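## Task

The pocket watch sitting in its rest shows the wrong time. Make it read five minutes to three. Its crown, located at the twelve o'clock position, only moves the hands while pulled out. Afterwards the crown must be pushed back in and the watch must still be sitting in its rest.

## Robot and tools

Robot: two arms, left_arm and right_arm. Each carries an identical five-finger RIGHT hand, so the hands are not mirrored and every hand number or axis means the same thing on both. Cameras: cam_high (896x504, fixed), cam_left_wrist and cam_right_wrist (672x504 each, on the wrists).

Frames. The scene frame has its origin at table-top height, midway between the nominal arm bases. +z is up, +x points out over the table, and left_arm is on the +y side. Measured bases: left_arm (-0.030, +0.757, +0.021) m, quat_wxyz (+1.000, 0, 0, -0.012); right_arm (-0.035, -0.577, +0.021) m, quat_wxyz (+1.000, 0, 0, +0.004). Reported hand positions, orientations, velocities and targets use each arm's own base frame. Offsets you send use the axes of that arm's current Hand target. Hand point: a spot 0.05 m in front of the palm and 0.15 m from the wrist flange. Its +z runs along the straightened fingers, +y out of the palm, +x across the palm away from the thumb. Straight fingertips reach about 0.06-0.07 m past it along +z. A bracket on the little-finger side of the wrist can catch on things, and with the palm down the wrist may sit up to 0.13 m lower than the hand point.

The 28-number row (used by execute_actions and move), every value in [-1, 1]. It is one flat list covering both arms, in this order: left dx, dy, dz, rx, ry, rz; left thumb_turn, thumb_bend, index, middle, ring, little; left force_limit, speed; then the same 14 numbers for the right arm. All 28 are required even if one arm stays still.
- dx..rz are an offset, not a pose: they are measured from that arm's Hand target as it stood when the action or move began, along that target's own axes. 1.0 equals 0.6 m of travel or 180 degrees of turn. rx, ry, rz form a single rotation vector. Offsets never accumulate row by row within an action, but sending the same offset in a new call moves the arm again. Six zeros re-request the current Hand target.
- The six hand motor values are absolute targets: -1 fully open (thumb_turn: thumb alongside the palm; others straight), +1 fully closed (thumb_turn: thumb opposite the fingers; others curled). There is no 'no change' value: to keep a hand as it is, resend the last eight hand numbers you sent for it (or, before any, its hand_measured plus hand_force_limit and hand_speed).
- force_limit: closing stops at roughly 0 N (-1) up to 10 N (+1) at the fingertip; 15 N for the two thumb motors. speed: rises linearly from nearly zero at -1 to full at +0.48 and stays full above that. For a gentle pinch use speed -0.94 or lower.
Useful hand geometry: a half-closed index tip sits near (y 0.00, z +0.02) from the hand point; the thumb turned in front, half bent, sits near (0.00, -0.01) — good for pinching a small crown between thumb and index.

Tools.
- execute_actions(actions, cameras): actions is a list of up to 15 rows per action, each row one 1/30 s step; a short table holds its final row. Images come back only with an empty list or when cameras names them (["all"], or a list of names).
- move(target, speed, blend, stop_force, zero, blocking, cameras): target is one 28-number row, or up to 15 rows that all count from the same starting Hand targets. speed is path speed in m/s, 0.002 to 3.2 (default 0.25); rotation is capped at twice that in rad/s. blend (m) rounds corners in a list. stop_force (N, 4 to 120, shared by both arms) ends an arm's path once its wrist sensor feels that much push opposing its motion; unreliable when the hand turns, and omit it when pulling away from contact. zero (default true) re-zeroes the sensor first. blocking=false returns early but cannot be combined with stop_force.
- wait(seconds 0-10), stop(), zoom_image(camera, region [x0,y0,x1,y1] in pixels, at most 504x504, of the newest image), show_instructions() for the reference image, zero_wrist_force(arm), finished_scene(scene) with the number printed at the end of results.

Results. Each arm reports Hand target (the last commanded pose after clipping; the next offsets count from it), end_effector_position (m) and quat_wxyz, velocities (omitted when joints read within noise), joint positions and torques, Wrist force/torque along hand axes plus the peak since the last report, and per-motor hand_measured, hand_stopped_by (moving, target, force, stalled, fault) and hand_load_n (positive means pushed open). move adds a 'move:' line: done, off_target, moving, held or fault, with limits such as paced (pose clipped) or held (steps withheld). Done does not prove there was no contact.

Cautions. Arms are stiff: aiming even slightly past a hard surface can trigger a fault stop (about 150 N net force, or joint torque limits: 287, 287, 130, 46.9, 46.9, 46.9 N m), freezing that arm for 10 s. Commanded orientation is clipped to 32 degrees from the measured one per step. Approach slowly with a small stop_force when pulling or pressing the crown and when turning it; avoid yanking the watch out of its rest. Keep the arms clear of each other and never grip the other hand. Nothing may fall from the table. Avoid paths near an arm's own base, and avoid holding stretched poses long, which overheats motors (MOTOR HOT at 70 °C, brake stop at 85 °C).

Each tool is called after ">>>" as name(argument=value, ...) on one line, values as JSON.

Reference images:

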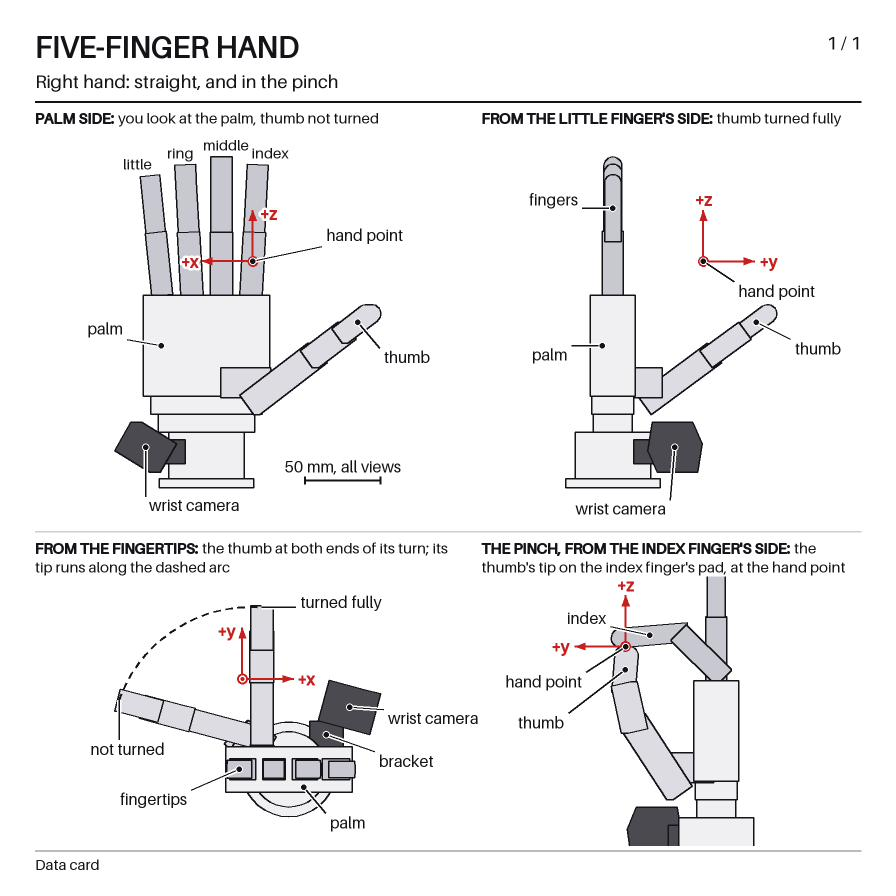

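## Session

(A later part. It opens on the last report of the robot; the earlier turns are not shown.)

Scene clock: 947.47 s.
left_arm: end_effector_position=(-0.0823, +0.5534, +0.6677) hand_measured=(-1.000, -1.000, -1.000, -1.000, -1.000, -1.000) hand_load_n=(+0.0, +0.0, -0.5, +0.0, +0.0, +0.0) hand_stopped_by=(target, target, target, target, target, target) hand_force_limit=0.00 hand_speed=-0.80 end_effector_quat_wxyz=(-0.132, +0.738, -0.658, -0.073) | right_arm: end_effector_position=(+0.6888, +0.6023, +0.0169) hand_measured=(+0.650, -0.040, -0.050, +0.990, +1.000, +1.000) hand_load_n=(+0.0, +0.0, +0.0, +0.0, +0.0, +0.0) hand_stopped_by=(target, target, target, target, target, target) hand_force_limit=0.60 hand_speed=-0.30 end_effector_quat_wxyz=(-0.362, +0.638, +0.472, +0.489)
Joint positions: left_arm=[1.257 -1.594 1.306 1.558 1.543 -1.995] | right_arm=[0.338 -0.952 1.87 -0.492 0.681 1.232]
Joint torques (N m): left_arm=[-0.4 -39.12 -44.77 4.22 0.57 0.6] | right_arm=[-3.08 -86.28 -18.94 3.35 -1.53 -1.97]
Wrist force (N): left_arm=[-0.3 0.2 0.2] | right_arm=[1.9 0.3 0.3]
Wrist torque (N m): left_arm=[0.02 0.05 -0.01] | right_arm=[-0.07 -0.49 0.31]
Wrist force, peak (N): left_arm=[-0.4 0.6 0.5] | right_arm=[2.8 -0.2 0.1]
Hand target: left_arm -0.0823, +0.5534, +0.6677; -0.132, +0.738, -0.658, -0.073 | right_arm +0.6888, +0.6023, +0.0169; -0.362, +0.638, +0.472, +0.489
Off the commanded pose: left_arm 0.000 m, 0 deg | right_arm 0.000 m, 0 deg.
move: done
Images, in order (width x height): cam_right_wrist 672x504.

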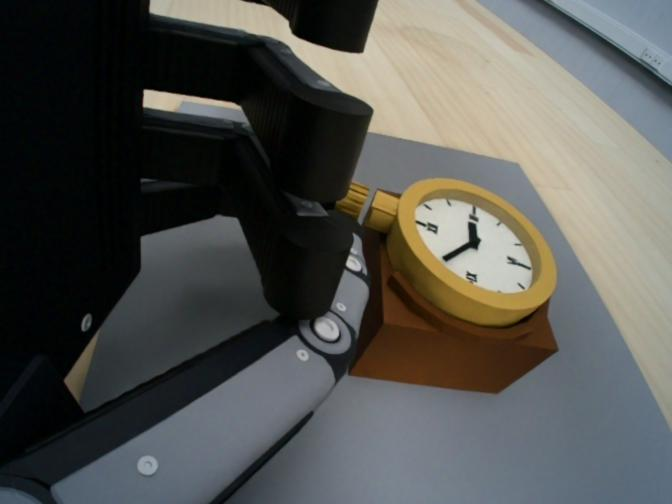

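>>> move(target=[[0,0,0,0,0,0,-1,-1,-1,-1,-1,-1,0,-0.8,0.0056,0.0011,-0.0028,0,-0.1389,0,0.65,-0.04,-0.05,0.99,1,1,0.6,-0.3],[0,0,0,0,0,0,-1,-1,-1,-1,-1,-1,0,-0.8,0.0139,0.0011,-0.0034,0,-0.2778,0,0.65,-0.04,-0.05,0.99,1,1,0.6,-0.3]], speed=0.12, blend=0.001, cameras=["cam_right_wrist"])

>>> zoom_image(camera="cam_right_wrist", region=[320, 160, 440, 280])

>>> zoom_image(camera="cam_right_wrist", region=[390, 155, 540, 305])

Scene clock: 958.33 s.
left_arm: end_effector_position=(-0.0823, +0.5534, +0.6677) hand_measured=(-1.000, -1.000, -1.000, -1.000, -1.000, -1.000) hand_load_n=(+0.0, +0.0, +0.0, +0.0, +0.0, +0.0) hand_stopped_by=(target, target, target, target, target, target) hand_force_limit=0.00 hand_speed=-0.80 end_effector_quat_wxyz=(-0.132, +0.738, -0.658, -0.073) | right_arm: end_effector_position=(+0.6895, +0.6025, +0.0254) hand_measured=(+0.650, -0.040, -0.050, +0.990, +1.000, +1.000) hand_load_n=(+0.0, +0.0, +0.0, +0.0, +0.0, +0.0) hand_stopped_by=(target, target, target, target, target, target) hand_force_limit=0.60 hand_speed=-0.30 end_effector_quat_wxyz=(-0.128, +0.785, +0.581, +0.173)
Joint positions: left_arm=[1.257 -1.594 1.306 1.558 1.543 -1.995] | right_arm=[0.51 -0.808 1.371 0.685 1.275 0.856]
Joint torques (N m): left_arm=[-0.64 -40.65 -44.61 4.38 0.4 0.73] | right_arm=[-15.28 -111.23 -21.36 2.14 -1.82 1.53]
Wrist force (N): left_arm=[-0.6 0.1 0.2] | right_arm=[1.2 0.1 -0.5]
Wrist torque (N m): left_arm=[0.01 0.08 -0.03] | right_arm=[0.06 -0.20 0.24]
Wrist force, peak (N): left_arm=[-0.4 0.3 0.6] | right_arm=[3.0 0.0 0.2]
Hand target: left_arm -0.0823, +0.5534, +0.6677; -0.132, +0.738, -0.658, -0.073 | right_arm +0.6895, +0.6023, +0.0255; -0.128, +0.785, +0.581, +0.173
Off the commanded pose: left_arm 0.000 m, 0 deg | right_arm 0.000 m, 0 deg.
move: done
Images, in order (width x height): cam_right_wrist 672x504.

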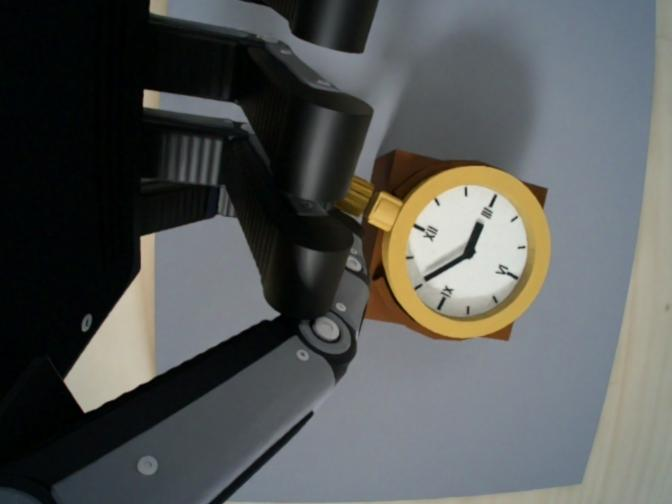

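Scaled by 4.200 from the camera's 672x504 image, which has a finer 960x720 frame.

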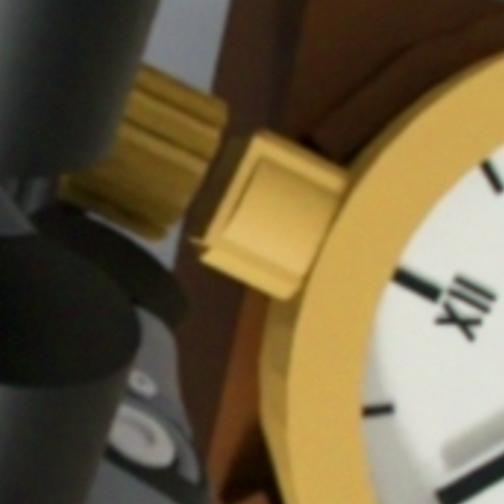

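Scaled by 3.360 from the camera's 672x504 image, which has a finer 960x720 frame.

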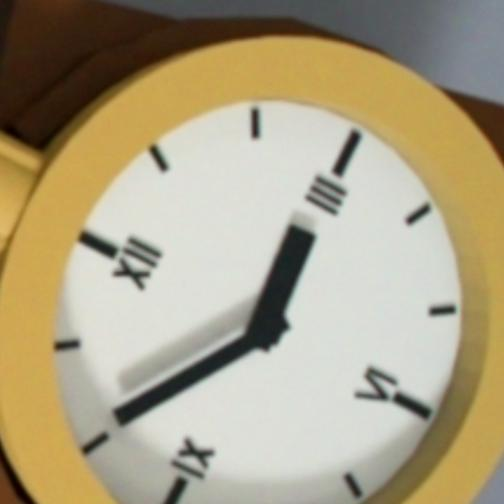

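>>> zoom_image(camera="cam_right_wrist", region=[405, 180, 525, 320])

Scaled by 3.600 from the camera's 672x504 image, which has a finer 960x720 frame.

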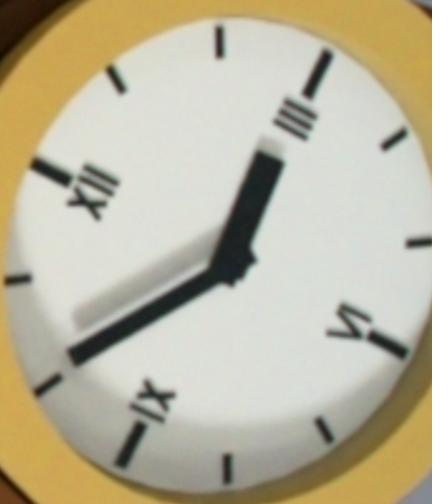

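>>> move(target=[0,0,0,0,0,0,-1,-1,-1,-1,-1,-1,0,-0.8,0.0036,0.0002,0.0012,0,0,0,0.65,-0.04,-0.05,0.99,1,1,0.6,-0.3], speed=0.04, cameras=["cam_right_wrist"])

>>> zoom_image(camera="cam_right_wrist", region=[320, 160, 440, 280])

Scene clock: 991.43 s.
left_arm: end_effector_position=(-0.0823, +0.5534, +0.6677) hand_measured=(-1.000, -1.000, -1.000, -1.000, -1.000, -1.000) hand_load_n=(+0.0, +0.0, +0.0, +0.0, +0.0, +0.0) hand_stopped_by=(target, target, target, target, target, target) hand_force_limit=0.00 hand_speed=-0.80 end_effector_quat_wxyz=(-0.132, +0.738, -0.658, -0.073) | right_arm: end_effector_position=(+0.6903, +0.6045, +0.0258) hand_measured=(+0.650, -0.040, -0.050, +0.990, +1.000, +1.000) hand_load_n=(+0.0, +0.0, +0.0, +0.0, +0.0, +0.0) hand_stopped_by=(target, target, target, target, target, target) hand_force_limit=0.60 hand_speed=-0.30 end_effector_quat_wxyz=(-0.128, +0.785, +0.581, +0.173)
Joint positions: left_arm=[1.257 -1.594 1.306 1.558 1.543 -1.995] | right_arm=[0.512 -0.806 1.365 0.687 1.276 0.858]
Joint torques (N m): left_arm=[-0.92 -39.46 -44.59 4.15 0.48 0.87] | right_arm=[16.34 -72.91 -35.35 5.49 1.34 2.13]
Wrist force (N): left_arm=[-0.4 0.3 0.1] | right_arm=[0.7 0.5 -0.4]
Wrist torque (N m): left_arm=[0.04 0.06 -0.02] | right_arm=[0.12 -0.12 -0.13]
Wrist force, peak (N): left_arm=[-0.8 0.1 0.3] | right_arm=[1.7 0.6 -0.3]
Hand target: left_arm -0.0823, +0.5534, +0.6677; -0.132, +0.738, -0.658, -0.073 | right_arm +0.6903, +0.6045, +0.0257; -0.128, +0.785, +0.581, +0.173
Off the commanded pose: left_arm 0.000 m, 0 deg | right_arm 0.000 m, 0 deg.
move: done
Images, in order (width x height): cam_right_wrist 672x504.

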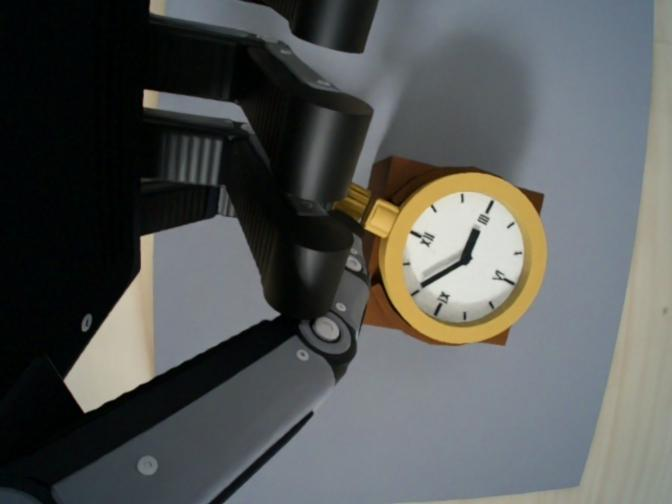

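Scaled by 4.200 from the camera's 672x504 image, which has a finer 960x720 frame.

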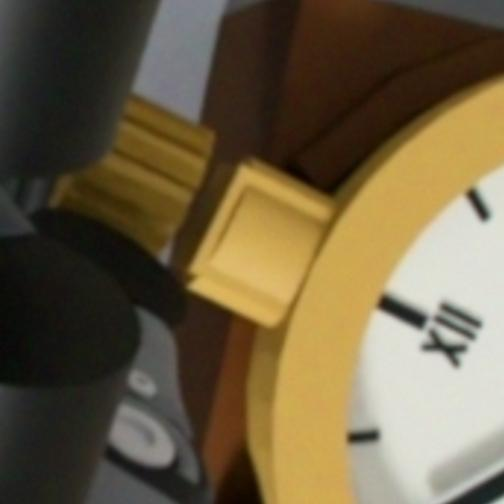

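>>> move(target=[0,0,0,0,0,0,-1,-1,-1,-1,-1,-1,0,-0.8,0,0,0.0035,0,0,0,0.65,-0.04,-0.05,0.99,1,1,0.6,-0.3], speed=0.02)

Scene clock: 995.50 s.
left_arm: end_effector_position=(-0.0823, +0.5534, +0.6677) hand_measured=(-1.000, -1.000, -1.000, -1.000, -1.000, -1.000) hand_load_n=(+0.0, +0.0, +0.0, +0.0, +0.0, +0.0) hand_stopped_by=(target, target, target, target, target, target) hand_force_limit=0.00 hand_speed=-0.80 end_effector_quat_wxyz=(-0.132, +0.738, -0.658, -0.073) | right_arm: end_effector_position=(+0.6906, +0.6053, +0.0238) hand_measured=(+0.650, -0.040, -0.050, +0.990, +1.000, +1.000) hand_load_n=(+0.5, +0.0, +0.0, +0.0, +0.0, +0.0) hand_stopped_by=(target, target, target, target, target, target) hand_force_limit=0.60 hand_speed=-0.30 end_effector_quat_wxyz=(-0.128, +0.785, +0.581, +0.173)
Joint positions: left_arm=[1.257 -1.594 1.306 1.558 1.543 -1.995] | right_arm=[0.513 -0.803 1.364 0.685 1.276 0.859]
Joint torques (N m): left_arm=[-0.46 -39.46 -44.78 4.25 0.62 0.76] | right_arm=[15.56 -76.83 -39.96 1.14 1.21 2.58]
Wrist force (N): left_arm=[-0.4 0.1 0.1] | right_arm=[1.1 0.6 -0.6]
Wrist torque (N m): left_arm=[0.01 0.06 -0.02] | right_arm=[0.15 -0.17 -0.09]
Wrist force, peak (N): left_arm=[-0.9 0.4 0.2] | right_arm=[1.5 0.4 -0.8]
Hand target: left_arm -0.0823, +0.5534, +0.6677; -0.132, +0.738, -0.658, -0.073 | right_arm +0.6906, +0.6053, +0.0238; -0.128, +0.785, +0.581, +0.173
Off the commanded pose: left_arm 0.000 m, 0 deg | right_arm 0.000 m, 0 deg.
move: done

>>> move(target=[0,0,0,0,0,0,-1,-1,-1,-1,-1,-1,0,-0.8,0,0,0.0014,0,0,0,0.65,-0.04,-0.05,0.99,1,1,0.6,-0.3], speed=0.02)

Scene clock: 998.87 s.
left_arm: end_effector_position=(-0.0823, +0.5534, +0.6677) hand_measured=(-1.000, -1.000, -1.000, -1.000, -1.000, -1.000) hand_load_n=(+0.0, +0.0, +0.0, +0.0, +0.0, +0.0) hand_stopped_by=(target, target, target, target, target, target) hand_force_limit=0.00 hand_speed=-0.80 end_effector_quat_wxyz=(-0.132, +0.738, -0.658, -0.073) | right_arm: end_effector_position=(+0.6907, +0.6056, +0.0231) hand_measured=(+0.650, -0.040, -0.050, +0.990, +1.000, +1.000) hand_load_n=(+0.0, +0.0, +0.0, +0.0, +0.0, +0.0) hand_stopped_by=(target, target, target, target, target, target) hand_force_limit=0.60 hand_speed=-0.30 end_effector_quat_wxyz=(-0.128, +0.785, +0.581, +0.173)
Joint positions: left_arm=[1.257 -1.594 1.306 1.558 1.543 -1.995] | right_arm=[0.513 -0.802 1.363 0.685 1.276 0.859]
Joint torques (N m): left_arm=[-1.17 -39.7 -44.83 4.21 0.55 0.78] | right_arm=[17.49 -71 -40.59 0.18 1.25 2.74]
Wrist force (N): left_arm=[-0.3 0.2 0.3] | right_arm=[1.1 0.4 -0.4]
Wrist torque (N m): left_arm=[0.01 0.04 -0.01] | right_arm=[0.11 -0.19 -0.10]
Wrist force, peak (N): left_arm=[-0.5 0.3 0.5] | right_arm=[1.8 0.2 -0.3]
Hand target: left_arm -0.0823, +0.5534, +0.6677; -0.132, +0.738, -0.658, -0.073 | right_arm +0.6907, +0.6056, +0.0231; -0.128, +0.785, +0.581, +0.173
Off the commanded pose: left_arm 0.000 m, 0 deg | right_arm 0.000 m, 0 deg.
move: done

>>> move(target=[0,0,0,0,0,0,-1,-1,-1,-1,-1,-1,0,-0.8,0,0,0.0013,0,0,0,0.65,-0.04,-0.05,0.99,1,1,0.6,-0.3], speed=0.02, cameras=["cam_right_wrist"])

>>> zoom_image(camera="cam_right_wrist", region=[320, 160, 440, 280])

Scene clock: 1002.80 s.
left_arm: end_effector_position=(-0.0823, +0.5534, +0.6677) hand_measured=(-1.000, -1.000, -1.000, -1.000, -1.000, -1.000) hand_load_n=(+0.0, -0.5, +0.0, +0.0, +0.0, +0.0) hand_stopped_by=(target, target, target, target, target, target) hand_force_limit=0.00 hand_speed=-0.80 end_effector_quat_wxyz=(-0.132, +0.738, -0.658, -0.073) | right_arm: end_effector_position=(+0.6908, +0.6060, +0.0224) hand_measured=(+0.650, -0.040, -0.050, +0.990, +1.000, +1.000) hand_load_n=(+0.0, +0.0, +0.0, +0.5, +0.0, +0.0) hand_stopped_by=(target, target, target, target, target, target) hand_force_limit=0.60 hand_speed=-0.30 end_effector_quat_wxyz=(-0.128, +0.785, +0.581, +0.173)
Joint positions: left_arm=[1.257 -1.594 1.306 1.558 1.543 -1.995] | right_arm=[0.513 -0.801 1.363 0.684 1.276 0.859]
Joint torques (N m): left_arm=[-1.28 -40.05 -45.22 4.36 0.67 0.57] | right_arm=[16.84 -72.21 -40.8 0.4 1.21 3.14]
Wrist force (N): left_arm=[-0.2 0.1 0.2] | right_arm=[1.2 0.0 -1.3]
Wrist torque (N m): left_arm=[0.01 0.02 0.00] | right_arm=[0.05 -0.17 -0.11]
Wrist force, peak (N): left_arm=[-0.6 0.5 0.4] | right_arm=[1.5 0.4 -1.2]
Hand target: left_arm -0.0823, +0.5534, +0.6677; -0.132, +0.738, -0.658, -0.073 | right_arm +0.6908, +0.6060, +0.0224; -0.128, +0.785, +0.581, +0.173
Off the commanded pose: left_arm 0.000 m, 0 deg | right_arm 0.000 m, 0 deg.
move: done
Images, in order (width x height): cam_right_wrist 672x504.

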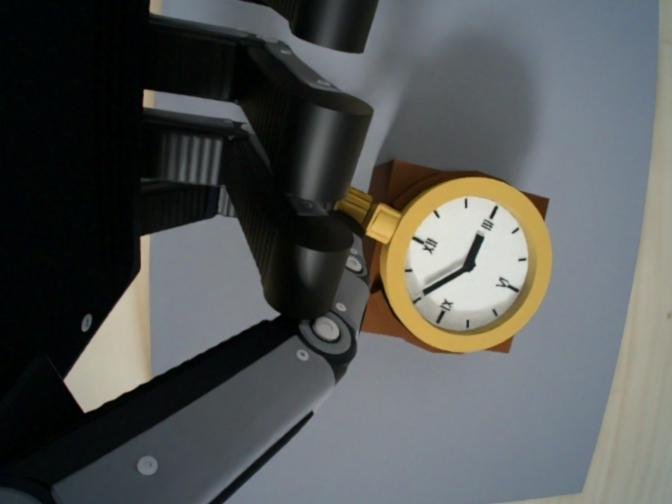

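Scaled by 4.200 from the camera's 672x504 image, which has a finer 960x720 frame.

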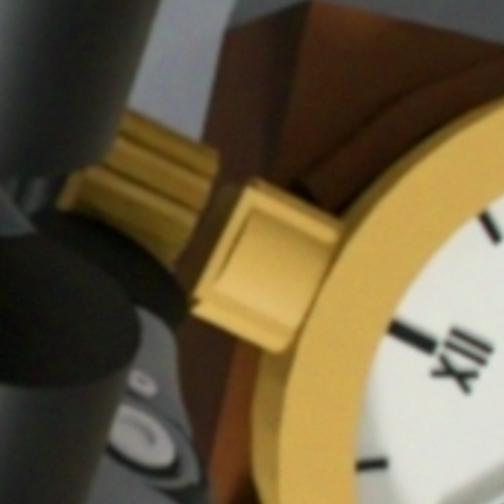

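>>> move(target=[0,0,0,0,0,0,-1,-1,-1,-1,-1,-1,0,-0.8,0,0,0,0,0,0,0.65,-0.04,0.65,0.99,1,1,0.75,-0.92], speed=0.02, cameras=["cam_right_wrist"])

>>> zoom_image(camera="cam_right_wrist", region=[320, 160, 440, 280])

>>> zoom_image(camera="cam_right_wrist", region=[400, 180, 530, 330])

Scene clock: 1007.47 s.
left_arm: end_effector_position=(-0.0823, +0.5534, +0.6677) hand_measured=(-1.000, -1.000, -1.000, -1.000, -1.000, -1.000) hand_load_n=(+0.0, +0.0, +0.0, +0.0, +0.0, +0.0) hand_stopped_by=(target, target, target, target, target, target) hand_force_limit=0.00 hand_speed=-0.80 end_effector_quat_wxyz=(-0.132, +0.738, -0.658, -0.073) | right_arm: end_effector_position=(+0.6908, +0.6060, +0.0224) hand_measured=(+0.650, -0.040, +0.126, +0.990, +1.000, +1.000) hand_load_n=(-1.5, +2.5, +8.5, +0.0, +0.0, +0.0) hand_stopped_by=(target, target, force, target, target, target) hand_force_limit=0.75 hand_speed=-0.92 end_effector_quat_wxyz=(-0.128, +0.785, +0.581, +0.173)
Joint positions: left_arm=[1.257 -1.594 1.306 1.558 1.543 -1.995] | right_arm=[0.513 -0.801 1.363 0.684 1.276 0.859]
Joint torques (N m): left_arm=[-0.63 -40.3 -45 4.33 0.58 0.74] | right_arm=[6.91 -96.39 -25.32 4.29 0.91 0.82]
Wrist force (N): left_arm=[-0.4 0.5 0.2] | right_arm=[0.9 0.2 0.4]
Wrist torque (N m): left_arm=[0.05 0.06 -0.01] | right_arm=[0.06 -0.22 -0.09]
Wrist force, peak (N): left_arm=[-0.5 0.5 0.5] | right_arm=[1.8 0.1 -1.7]
Hand target: left_arm -0.0823, +0.5534, +0.6677; -0.132, +0.738, -0.658, -0.073 | right_arm +0.6908, +0.6060, +0.0224; -0.128, +0.785, +0.581, +0.173
Off the commanded pose: left_arm 0.000 m, 0 deg | right_arm 0.000 m, 0 deg.
move: done
Images, in order (width x height): cam_right_wrist 672x504.

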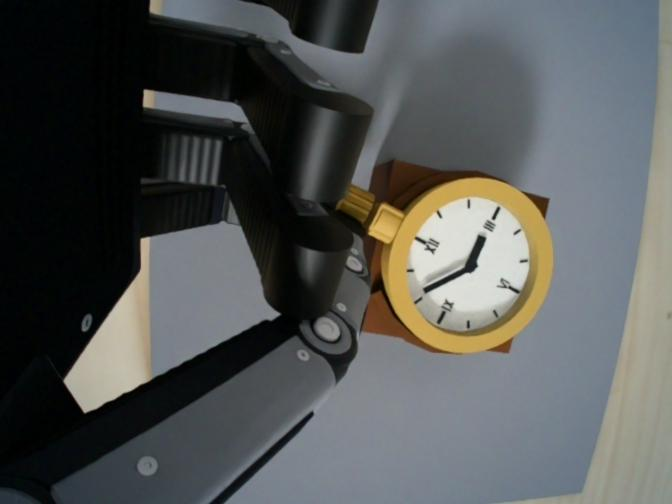

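Scaled by 4.200 from the camera's 672x504 image, which has a finer 960x720 frame.

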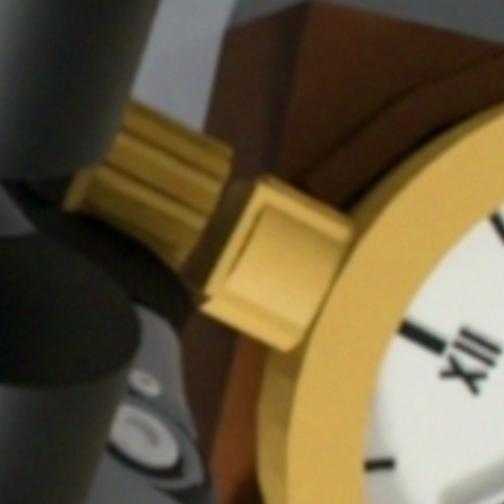

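Scaled by 3.360 from the camera's 672x504 image, which has a finer 960x720 frame.

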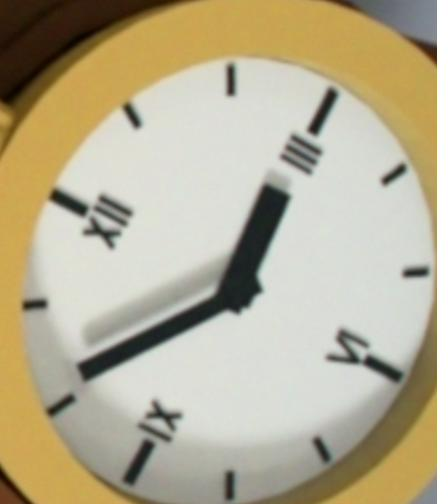

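>>> move(target=[[0,0,0,0,0,0,-1,-1,-1,-1,-1,-1,0,-0.8,-0.0031,0,0.0059,0,0.1389,0,0.65,-0.04,0.65,0.99,1,1,0.75,-0.92],[0,0,0,0,0,0,-1,-1,-1,-1,-1,-1,0,-0.8,-0.0031,-0.0005,0.0081,0,0.2056,0,0.65,-0.04,0.65,0.99,1,1,0.75,-0.92]], speed=0.1, blend=0.001, cameras=["cam_right_wrist","cam_high"])

>>> zoom_image(camera="cam_right_wrist", region=[400, 185, 550, 335])

>>> zoom_image(camera="cam_high", region=[448, 245, 492, 289])

Scene clock: 1023.27 s.
left_arm: end_effector_position=(-0.0823, +0.5534, +0.6677) hand_measured=(-1.000, -1.000, -1.000, -1.000, -1.000, -1.000) hand_load_n=(+0.0, +0.0, +0.0, +0.0, +0.0, +0.0) hand_stopped_by=(target, target, target, target, target, target) hand_force_limit=0.00 hand_speed=-0.80 end_effector_quat_wxyz=(-0.132, +0.738, -0.658, -0.073) | right_arm: end_effector_position=(+0.6906, +0.6062, +0.0172) hand_measured=(+0.650, -0.040, +0.126, +0.990, +1.000, +1.000) hand_load_n=(-3.0, -1.0, +8.0, +0.0, +0.0, +0.0) hand_stopped_by=(target, target, force, target, target, target) hand_force_limit=0.75 hand_speed=-0.92 end_effector_quat_wxyz=(-0.306, +0.690, +0.510, +0.414)
Joint positions: left_arm=[1.257 -1.594 1.306 1.558 1.543 -1.995] | right_arm=[0.377 -0.937 1.744 -0.1 0.811 1.039]
Joint torques (N m): left_arm=[-0.21 -40.08 -45.16 4.29 0.57 0.73] | right_arm=[17 -75.55 -35.78 2.41 0.17 -2.88]
Wrist force (N): left_arm=[-0.4 0.3 0.6] | right_arm=[1.4 0.3 0.0]
Wrist torque (N m): left_arm=[0.01 0.04 -0.01] | right_arm=[-0.01 -0.46 0.22]
Wrist force, peak (N): left_arm=[-0.5 0.5 0.5] | right_arm=[1.5 0.8 0.3]
Hand target: left_arm -0.0823, +0.5534, +0.6677; -0.132, +0.738, -0.658, -0.073 | right_arm +0.6906, +0.6064, +0.0172; -0.306, +0.690, +0.510, +0.414
Off the commanded pose: left_arm 0.000 m, 0 deg | right_arm 0.000 m, 0 deg.
move: done
Images, in order (width x height): cam_high 896x504, cam_right_wrist 672x504.

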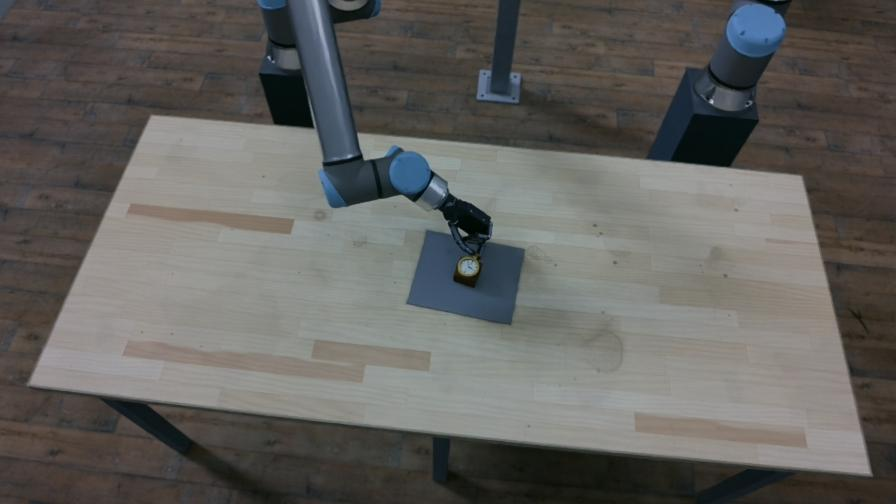

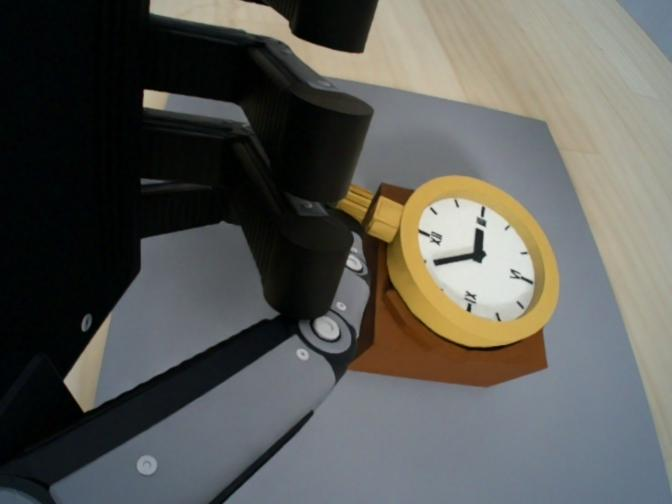

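Scaled by 3.360 from the camera's 672x504 image, which has a finer 960x720 frame.

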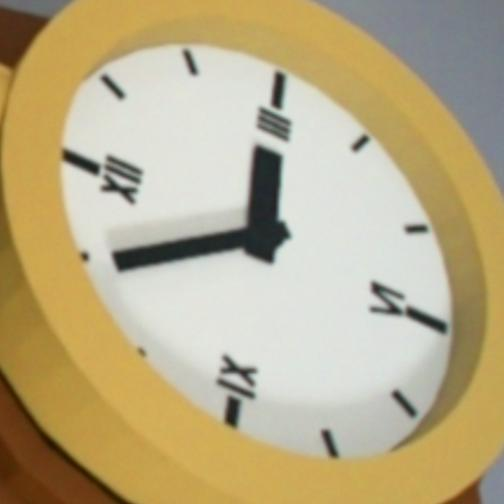

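Scaled by 11.455 from the camera's 896x504 image, which has a finer 1280x720 frame.

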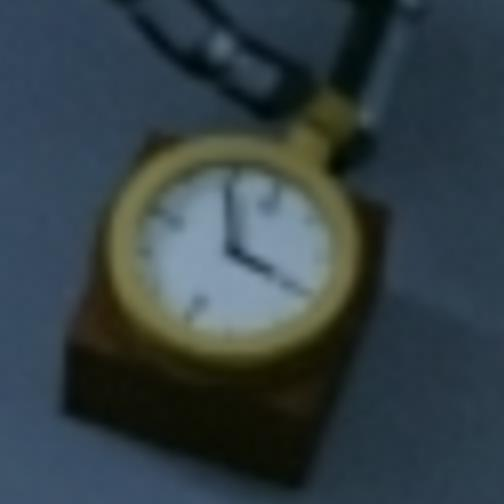

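>>> move(target=[0,0,0,0,0,0,-1,-1,-1,-1,-1,-1,0,-0.8,-0.0003,0,0.0005,0,0.0167,0,0.65,-0.04,0.65,0.99,1,1,0.75,-0.92], speed=0.1, cameras=["cam_right_wrist","cam_high"])

>>> zoom_image(camera="cam_right_wrist", region=[400, 185, 550, 335])

>>> zoom_image(camera="cam_high", region=[448, 245, 492, 289])

Scene clock: 1033.03 s.
left_arm: end_effector_position=(-0.0823, +0.5534, +0.6677) hand_measured=(-1.000, -1.000, -1.000, -1.000, -1.000, -1.000) hand_load_n=(+0.0, +0.0, +0.0, +0.0, +0.0, +0.0) hand_stopped_by=(target, target, target, target, target, target) hand_force_limit=0.00 hand_speed=-0.80 end_effector_quat_wxyz=(-0.132, +0.738, -0.658, -0.073) | right_arm: end_effector_position=(+0.6906, +0.6064, +0.0168) hand_measured=(+0.650, -0.040, +0.126, +0.990, +1.000, +1.000) hand_load_n=(-3.0, -1.0, +8.0, +0.0, +0.0, +0.0) hand_stopped_by=(target, target, force, target, target, target) hand_force_limit=0.75 hand_speed=-0.92 end_effector_quat_wxyz=(-0.319, +0.679, +0.502, +0.431)
Joint positions: left_arm=[1.257 -1.594 1.306 1.558 1.543 -1.995] | right_arm=[0.368 -0.941 1.772 -0.183 0.778 1.076]
Joint torques (N m): left_arm=[-0.45 -39.58 -45.04 4.33 0.62 0.8] | right_arm=[9.75 -92 -35.65 4.58 1.26 -2.82]
Wrist force (N): left_arm=[-0.3 0.1 0.2] | right_arm=[1.2 0.3 0.6]
Wrist torque (N m): left_arm=[0.00 0.04 -0.01] | right_arm=[-0.04 -0.44 0.06]
Wrist force, peak (N): left_arm=[-0.7 0.1 0.4] | right_arm=[1.7 1.1 0.6]
Hand target: left_arm -0.0823, +0.5534, +0.6677; -0.132, +0.738, -0.658, -0.073 | right_arm +0.6906, +0.6066, +0.0169; -0.319, +0.678, +0.502, +0.431
Off the commanded pose: left_arm 0.000 m, 0 deg | right_arm 0.000 m, 0 deg.
move: done
Images, in order (width x height): cam_high 896x504, cam_right_wrist 672x504.

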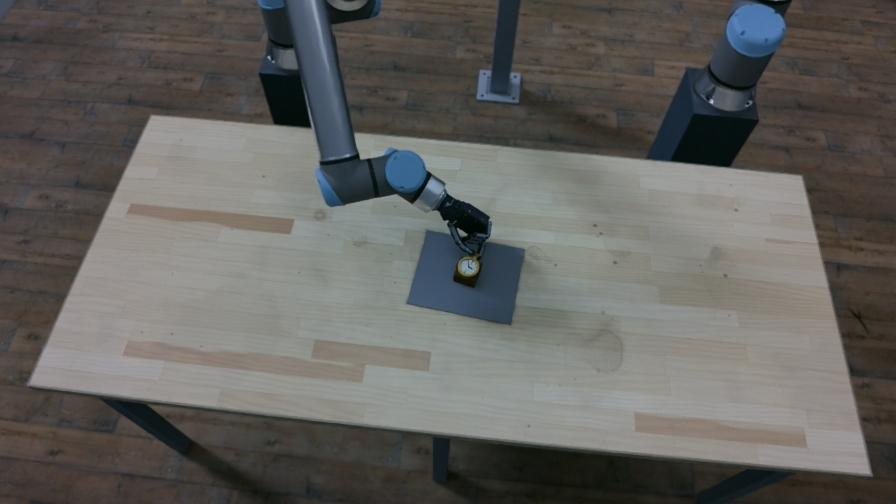

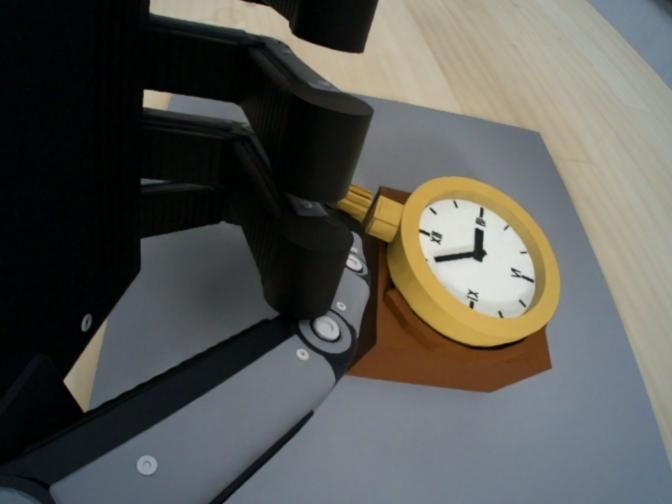

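Scaled by 3.360 from the camera's 672x504 image, which has a finer 960x720 frame.

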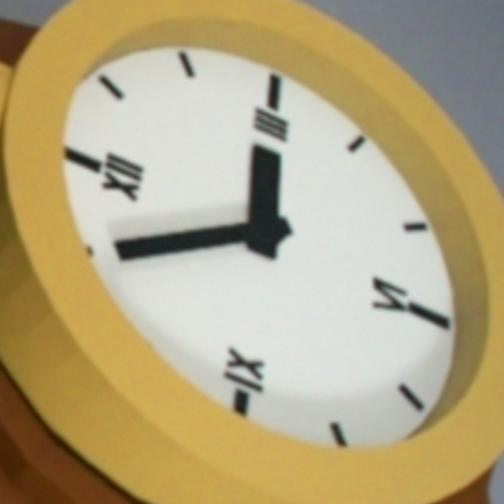

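Scaled by 11.455 from the camera's 896x504 image, which has a finer 1280x720 frame.

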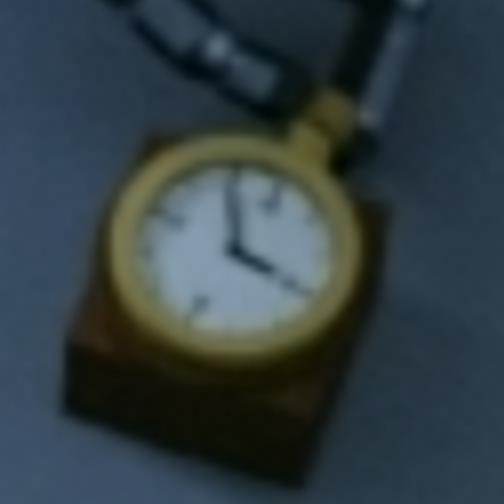

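>>> move(target=[[0,0,0,0,0,0,-1,-1,-1,-1,-1,-1,0,-0.8,0,0.0005,0,0,0,0,0.65,-0.04,-0.05,0.99,1,1,0.6,-0.3],[0,0,0,0,0,0,-1,-1,-1,-1,-1,-1,0,-0.8,0,0.0005,-0.0055,0,0,0,0.65,-0.04,-0.05,0.99,1,1,0.6,-0.3],[0,0,0,0,0,0,-1,-1,-1,-1,-1,-1,0,-0.8,0,-0.03,-0.0055,0,0,0,0.65,-0.04,-0.05,0.99,1,1,0.6,-0.3]], speed=0.05, cameras=["cam_right_wrist","cam_high"])

>>> zoom_image(camera="cam_right_wrist", region=[380, 165, 560, 345])

>>> zoom_image(camera="cam_high", region=[448, 245, 492, 289])

Scene clock: 1042.60 s.
left_arm: end_effector_position=(-0.0823, +0.5534, +0.6677) hand_measured=(-1.000, -1.000, -1.000, -1.000, -1.000, -1.000) hand_load_n=(+0.0, +0.0, +0.0, +0.0, +0.0, +0.0) hand_stopped_by=(target, target, target, target, target, target) hand_force_limit=0.00 hand_speed=-0.80 end_effector_quat_wxyz=(-0.132, +0.738, -0.658, -0.073) | right_arm: end_effector_position=(+0.6723, +0.6091, +0.0184) hand_measured=(+0.650, -0.040, -0.050, +0.990, +1.000, +1.000) hand_load_n=(+0.0, +0.0, +0.0, +0.0, +0.0, +0.5) hand_stopped_by=(target, target, target, target, target, target) hand_force_limit=0.60 hand_speed=-0.30 end_effector_quat_wxyz=(-0.319, +0.678, +0.502, +0.432) end_effector_velocity=(+0.003, +0.000, +0.001) end_effector_angular_velocity=(+0.000, -0.002, -0.001)
Joint positions: left_arm=[1.257 -1.594 1.306 1.558 1.543 -1.995] | right_arm=[0.382 -0.959 1.802 -0.203 0.789 1.088]
Joint velocities: left_arm=[within noise] | right_arm=[-0.001 0.001 -0.005 0.003 0.001 -0.002]
Joint torques (N m): left_arm=[-1.2 -40.83 -45.34 4.26 0.57 0.68] | right_arm=[-12.85 -52.65 -35.43 4.27 -2.96 -2.07]
Wrist force (N): left_arm=[-0.3 -0.1 0.2] | right_arm=[2.4 0.4 0.1]
Wrist torque (N m): left_arm=[-0.03 0.04 -0.01] | right_arm=[-0.01 -0.51 -0.01]
Wrist force, peak (N): left_arm=[-0.5 0.3 0.5] | right_arm=[1.9 1.5 0.1]
Hand target: left_arm -0.0823, +0.5534, +0.6677; -0.132, +0.738, -0.658, -0.073 | right_arm +0.6725, +0.6090, +0.0183; -0.319, +0.678, +0.502, +0.431
Off the commanded pose: left_arm 0.000 m, 0 deg | right_arm 0.000 m, 0 deg.
move: done
Images, in order (width x height): cam_high 896x504, cam_right_wrist 672x504.

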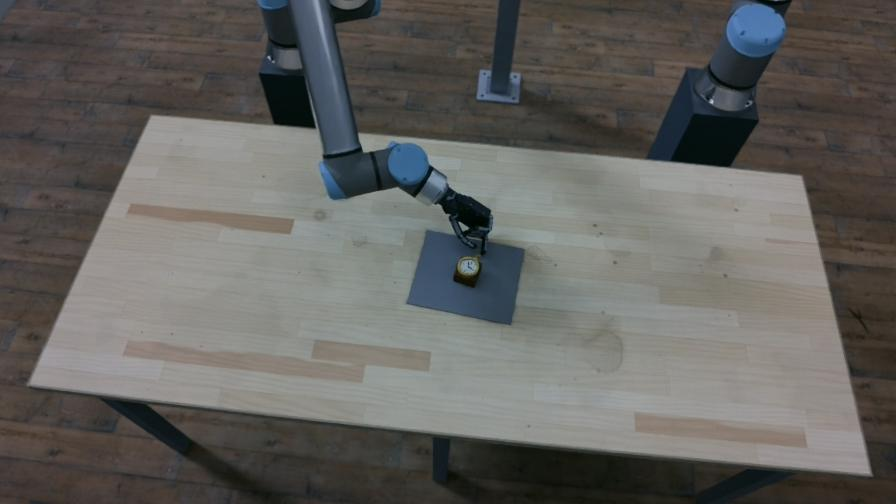

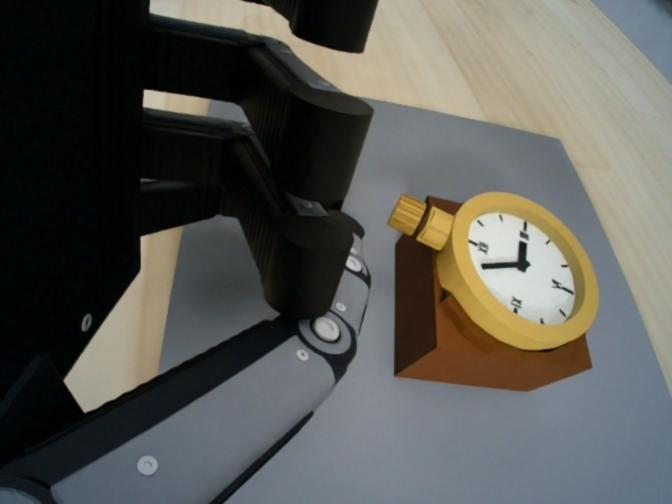

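Scaled by 2.800 from the camera's 672x504 image, which has a finer 960x720 frame.

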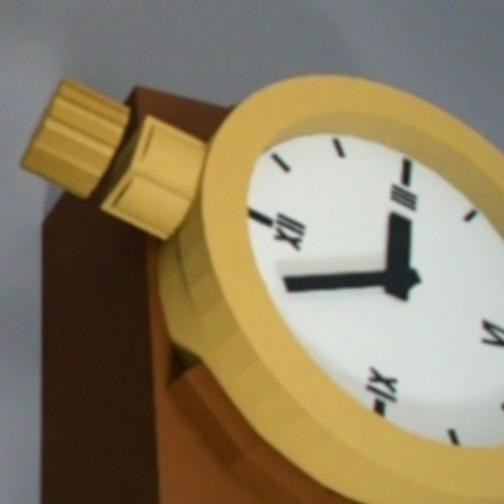

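Scaled by 11.455 from the camera's 896x504 image, which has a finer 1280x720 frame.

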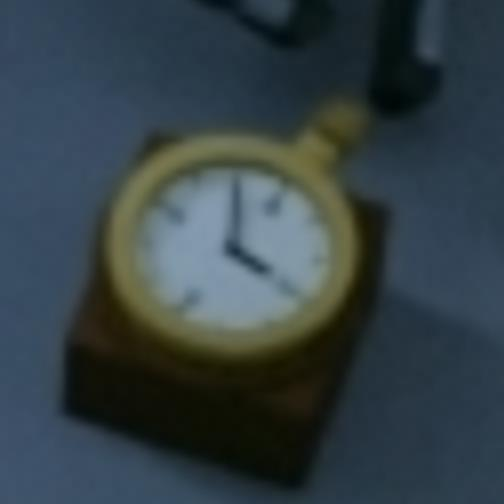

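>>> zoom_image(camera="cam_right_wrist", region=[455, 195, 605, 345])

>>> zoom_image(camera="cam_high", region=[454, 249, 486, 281])

Scaled by 3.360 from the camera's 672x504 image, which has a finer 960x720 frame.

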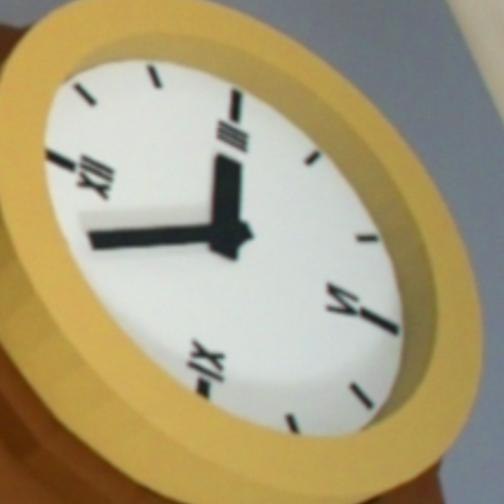

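Scaled by 15.750 from the camera's 896x504 image, which has a finer 1280x720 frame.

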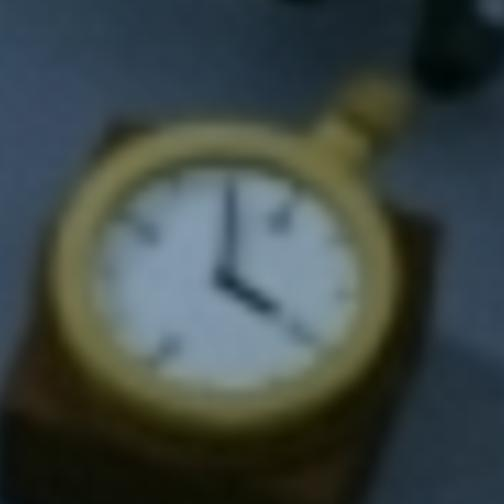

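>>> move(target=[0,0,0,0,0,0,-1,-1,-1,-1,-1,-1,0,-0.8,0.0387,-0.0228,0.0042,0,-0.2222,0,0.65,-0.04,-0.05,0.99,1,1,0.6,-0.3], speed=0.15)

>>> move(target=[0,0,0,0,0,0,-1,-1,-1,-1,-1,-1,0,-0.8,0,0,0,-0.0305,0,0.0654,0.65,-0.04,0.1,0.99,1,1,0.6,-0.3], speed=0.15, cameras=["cam_right_wrist","cam_high"])

>>> zoom_image(camera="cam_right_wrist", region=[320, 120, 620, 420])

>>> zoom_image(camera="cam_high", region=[448, 230, 492, 274])

Scene clock: 1103.60 s.
left_arm: end_effector_position=(-0.0823, +0.5534, +0.6677) hand_measured=(-1.000, -1.000, -1.000, -1.000, -1.000, -1.000) hand_load_n=(+0.0, +0.0, +0.0, +0.0, +0.0, +0.0) hand_stopped_by=(target, target, target, target, target, target) hand_force_limit=0.00 hand_speed=-0.80 end_effector_quat_wxyz=(-0.132, +0.738, -0.658, -0.073) | right_arm: end_effector_position=(+0.6629, +0.6247, +0.0381) hand_measured=(+0.650, -0.040, -0.050, +0.990, +1.000, +1.000) hand_load_n=(+0.0, +0.0, +0.0, +0.0, +0.0, +0.0) hand_stopped_by=(target, target, target, target, target, target) hand_force_limit=0.60 hand_speed=-0.30 end_effector_quat_wxyz=(-0.128, +0.785, +0.581, +0.173)
Joint positions: left_arm=[1.257 -1.594 1.306 1.558 1.543 -1.995] | right_arm=[0.551 -0.827 1.378 0.685 1.288 0.897]
Joint torques (N m): left_arm=[-1.19 -40.95 -45.26 4.37 0.5 0.84] | right_arm=[-15.09 -109.54 -24.31 2.94 -1.1 3.13]
Wrist force (N): left_arm=[-0.3 0.1 0.1] | right_arm=[1.2 -0.2 -0.6]
Wrist torque (N m): left_arm=[0.02 0.06 -0.01] | right_arm=[0.01 -0.19 0.13]
Wrist force, peak (N): left_arm=[-0.7 0.1 0.5] | right_arm=[2.4 0.9 0.6]
Hand target: left_arm -0.0823, +0.5534, +0.6677; -0.132, +0.738, -0.658, -0.073 | right_arm +0.6630, +0.6246, +0.0382; -0.128, +0.785, +0.581, +0.173
Off the commanded pose: left_arm 0.000 m, 0 deg | right_arm 0.000 m, 0 deg.
move: done

Scene clock: 1104.80 s.
left_arm: end_effector_position=(-0.0823, +0.5534, +0.6677) hand_measured=(-1.000, -1.000, -1.000, -1.000, -1.000, -1.000) hand_load_n=(+0.0, +0.0, +0.5, +0.0, +0.0, +0.0) hand_stopped_by=(target, target, target, target, target, target) hand_force_limit=0.00 hand_speed=-0.80 end_effector_quat_wxyz=(-0.132, +0.738, -0.658, -0.073) | right_arm: end_effector_position=(+0.6630, +0.6248, +0.0384) hand_measured=(+0.650, -0.040, +0.100, +0.990, +1.000, +1.000) hand_load_n=(+0.0, +0.0, +0.0, +0.0, +0.0, +0.0) hand_stopped_by=(target, target, target, target, target, target) hand_force_limit=0.60 hand_speed=-0.30 end_effector_quat_wxyz=(-0.108, +0.846, +0.488, +0.187)
Joint positions: left_arm=[1.257 -1.594 1.306 1.558 1.543 -1.995] | right_arm=[0.581 -0.829 1.366 0.639 1.38 1.143]
Joint torques (N m): left_arm=[-1.01 -40.99 -45.49 4.3 0.56 0.81] | right_arm=[-13.99 -70.61 -22.6 6.01 -2.08 -0.33]
Wrist force (N): left_arm=[-0.2 0.0 0.3] | right_arm=[0.9 0.3 -0.5]
Wrist torque (N m): left_arm=[-0.03 0.01 0.00] | right_arm=[0.09 -0.13 0.24]
Wrist force, peak (N): left_arm=[-0.6 0.2 0.5] | right_arm=[1.5 0.2 -0.1]
Hand target: left_arm -0.0823, +0.5534, +0.6677; -0.132, +0.738, -0.658, -0.073 | right_arm +0.6630, +0.6246, +0.0382; -0.108, +0.846, +0.488, +0.187
Off the commanded pose: left_arm 0.000 m, 0 deg | right_arm 0.000 m, 0 deg.
move: done
Images, in order (width x height): cam_high 896x504, cam_right_wrist 672x504.

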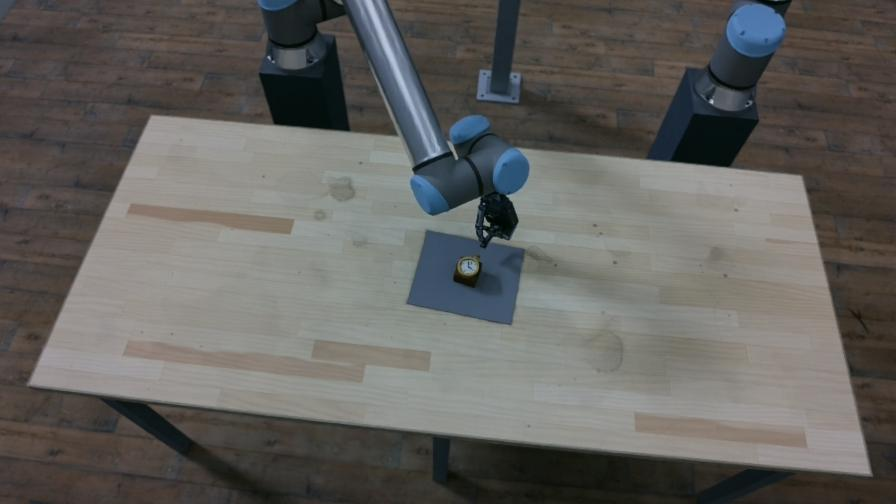

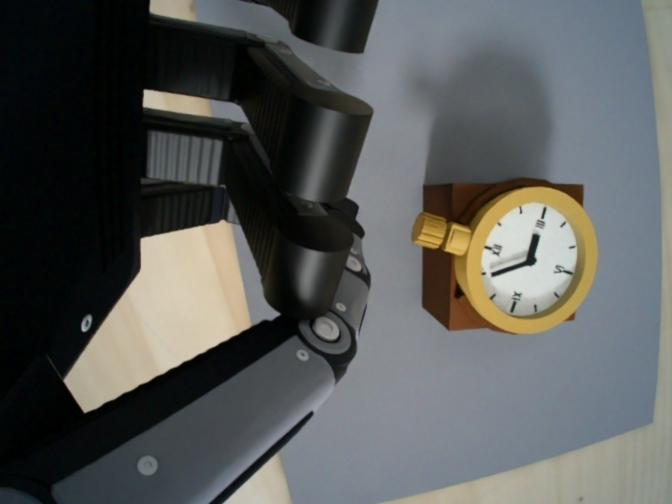

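Scaled by 1.680 from the camera's 672x504 image, which has a finer 960x720 frame.

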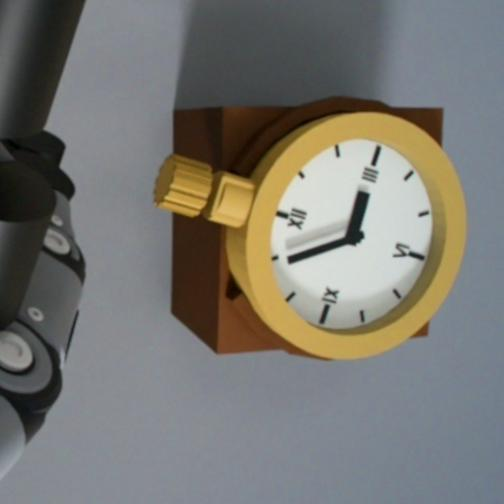

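Scaled by 11.455 from the camera's 896x504 image, which has a finer 1280x720 frame.

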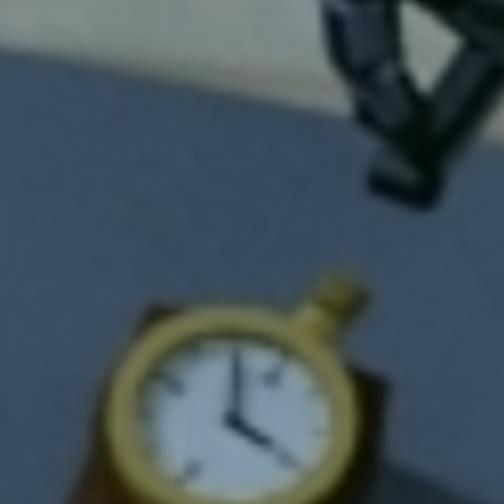

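>>> zoom_image(camera="cam_right_wrist", region=[470, 190, 590, 330])

>>> zoom_image(camera="cam_right_wrist", region=[320, 160, 480, 280])

Scaled by 3.600 from the camera's 672x504 image, which has a finer 960x720 frame.

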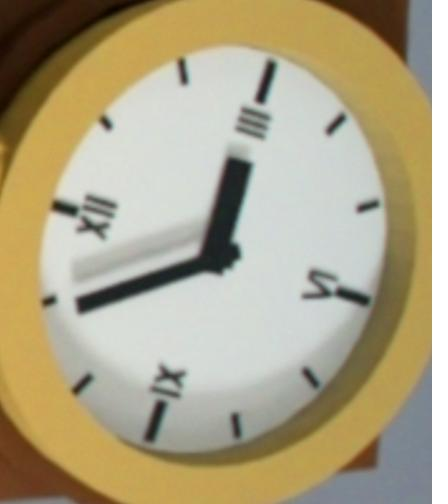

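Scaled by 3.150 from the camera's 672x504 image, which has a finer 960x720 frame.

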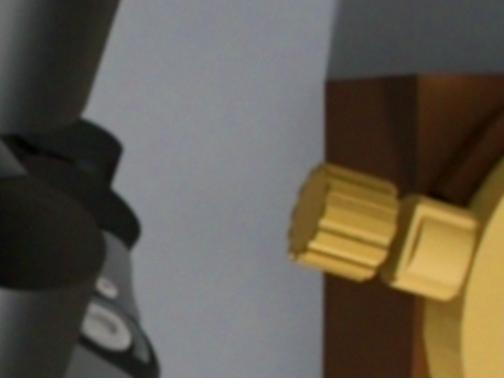

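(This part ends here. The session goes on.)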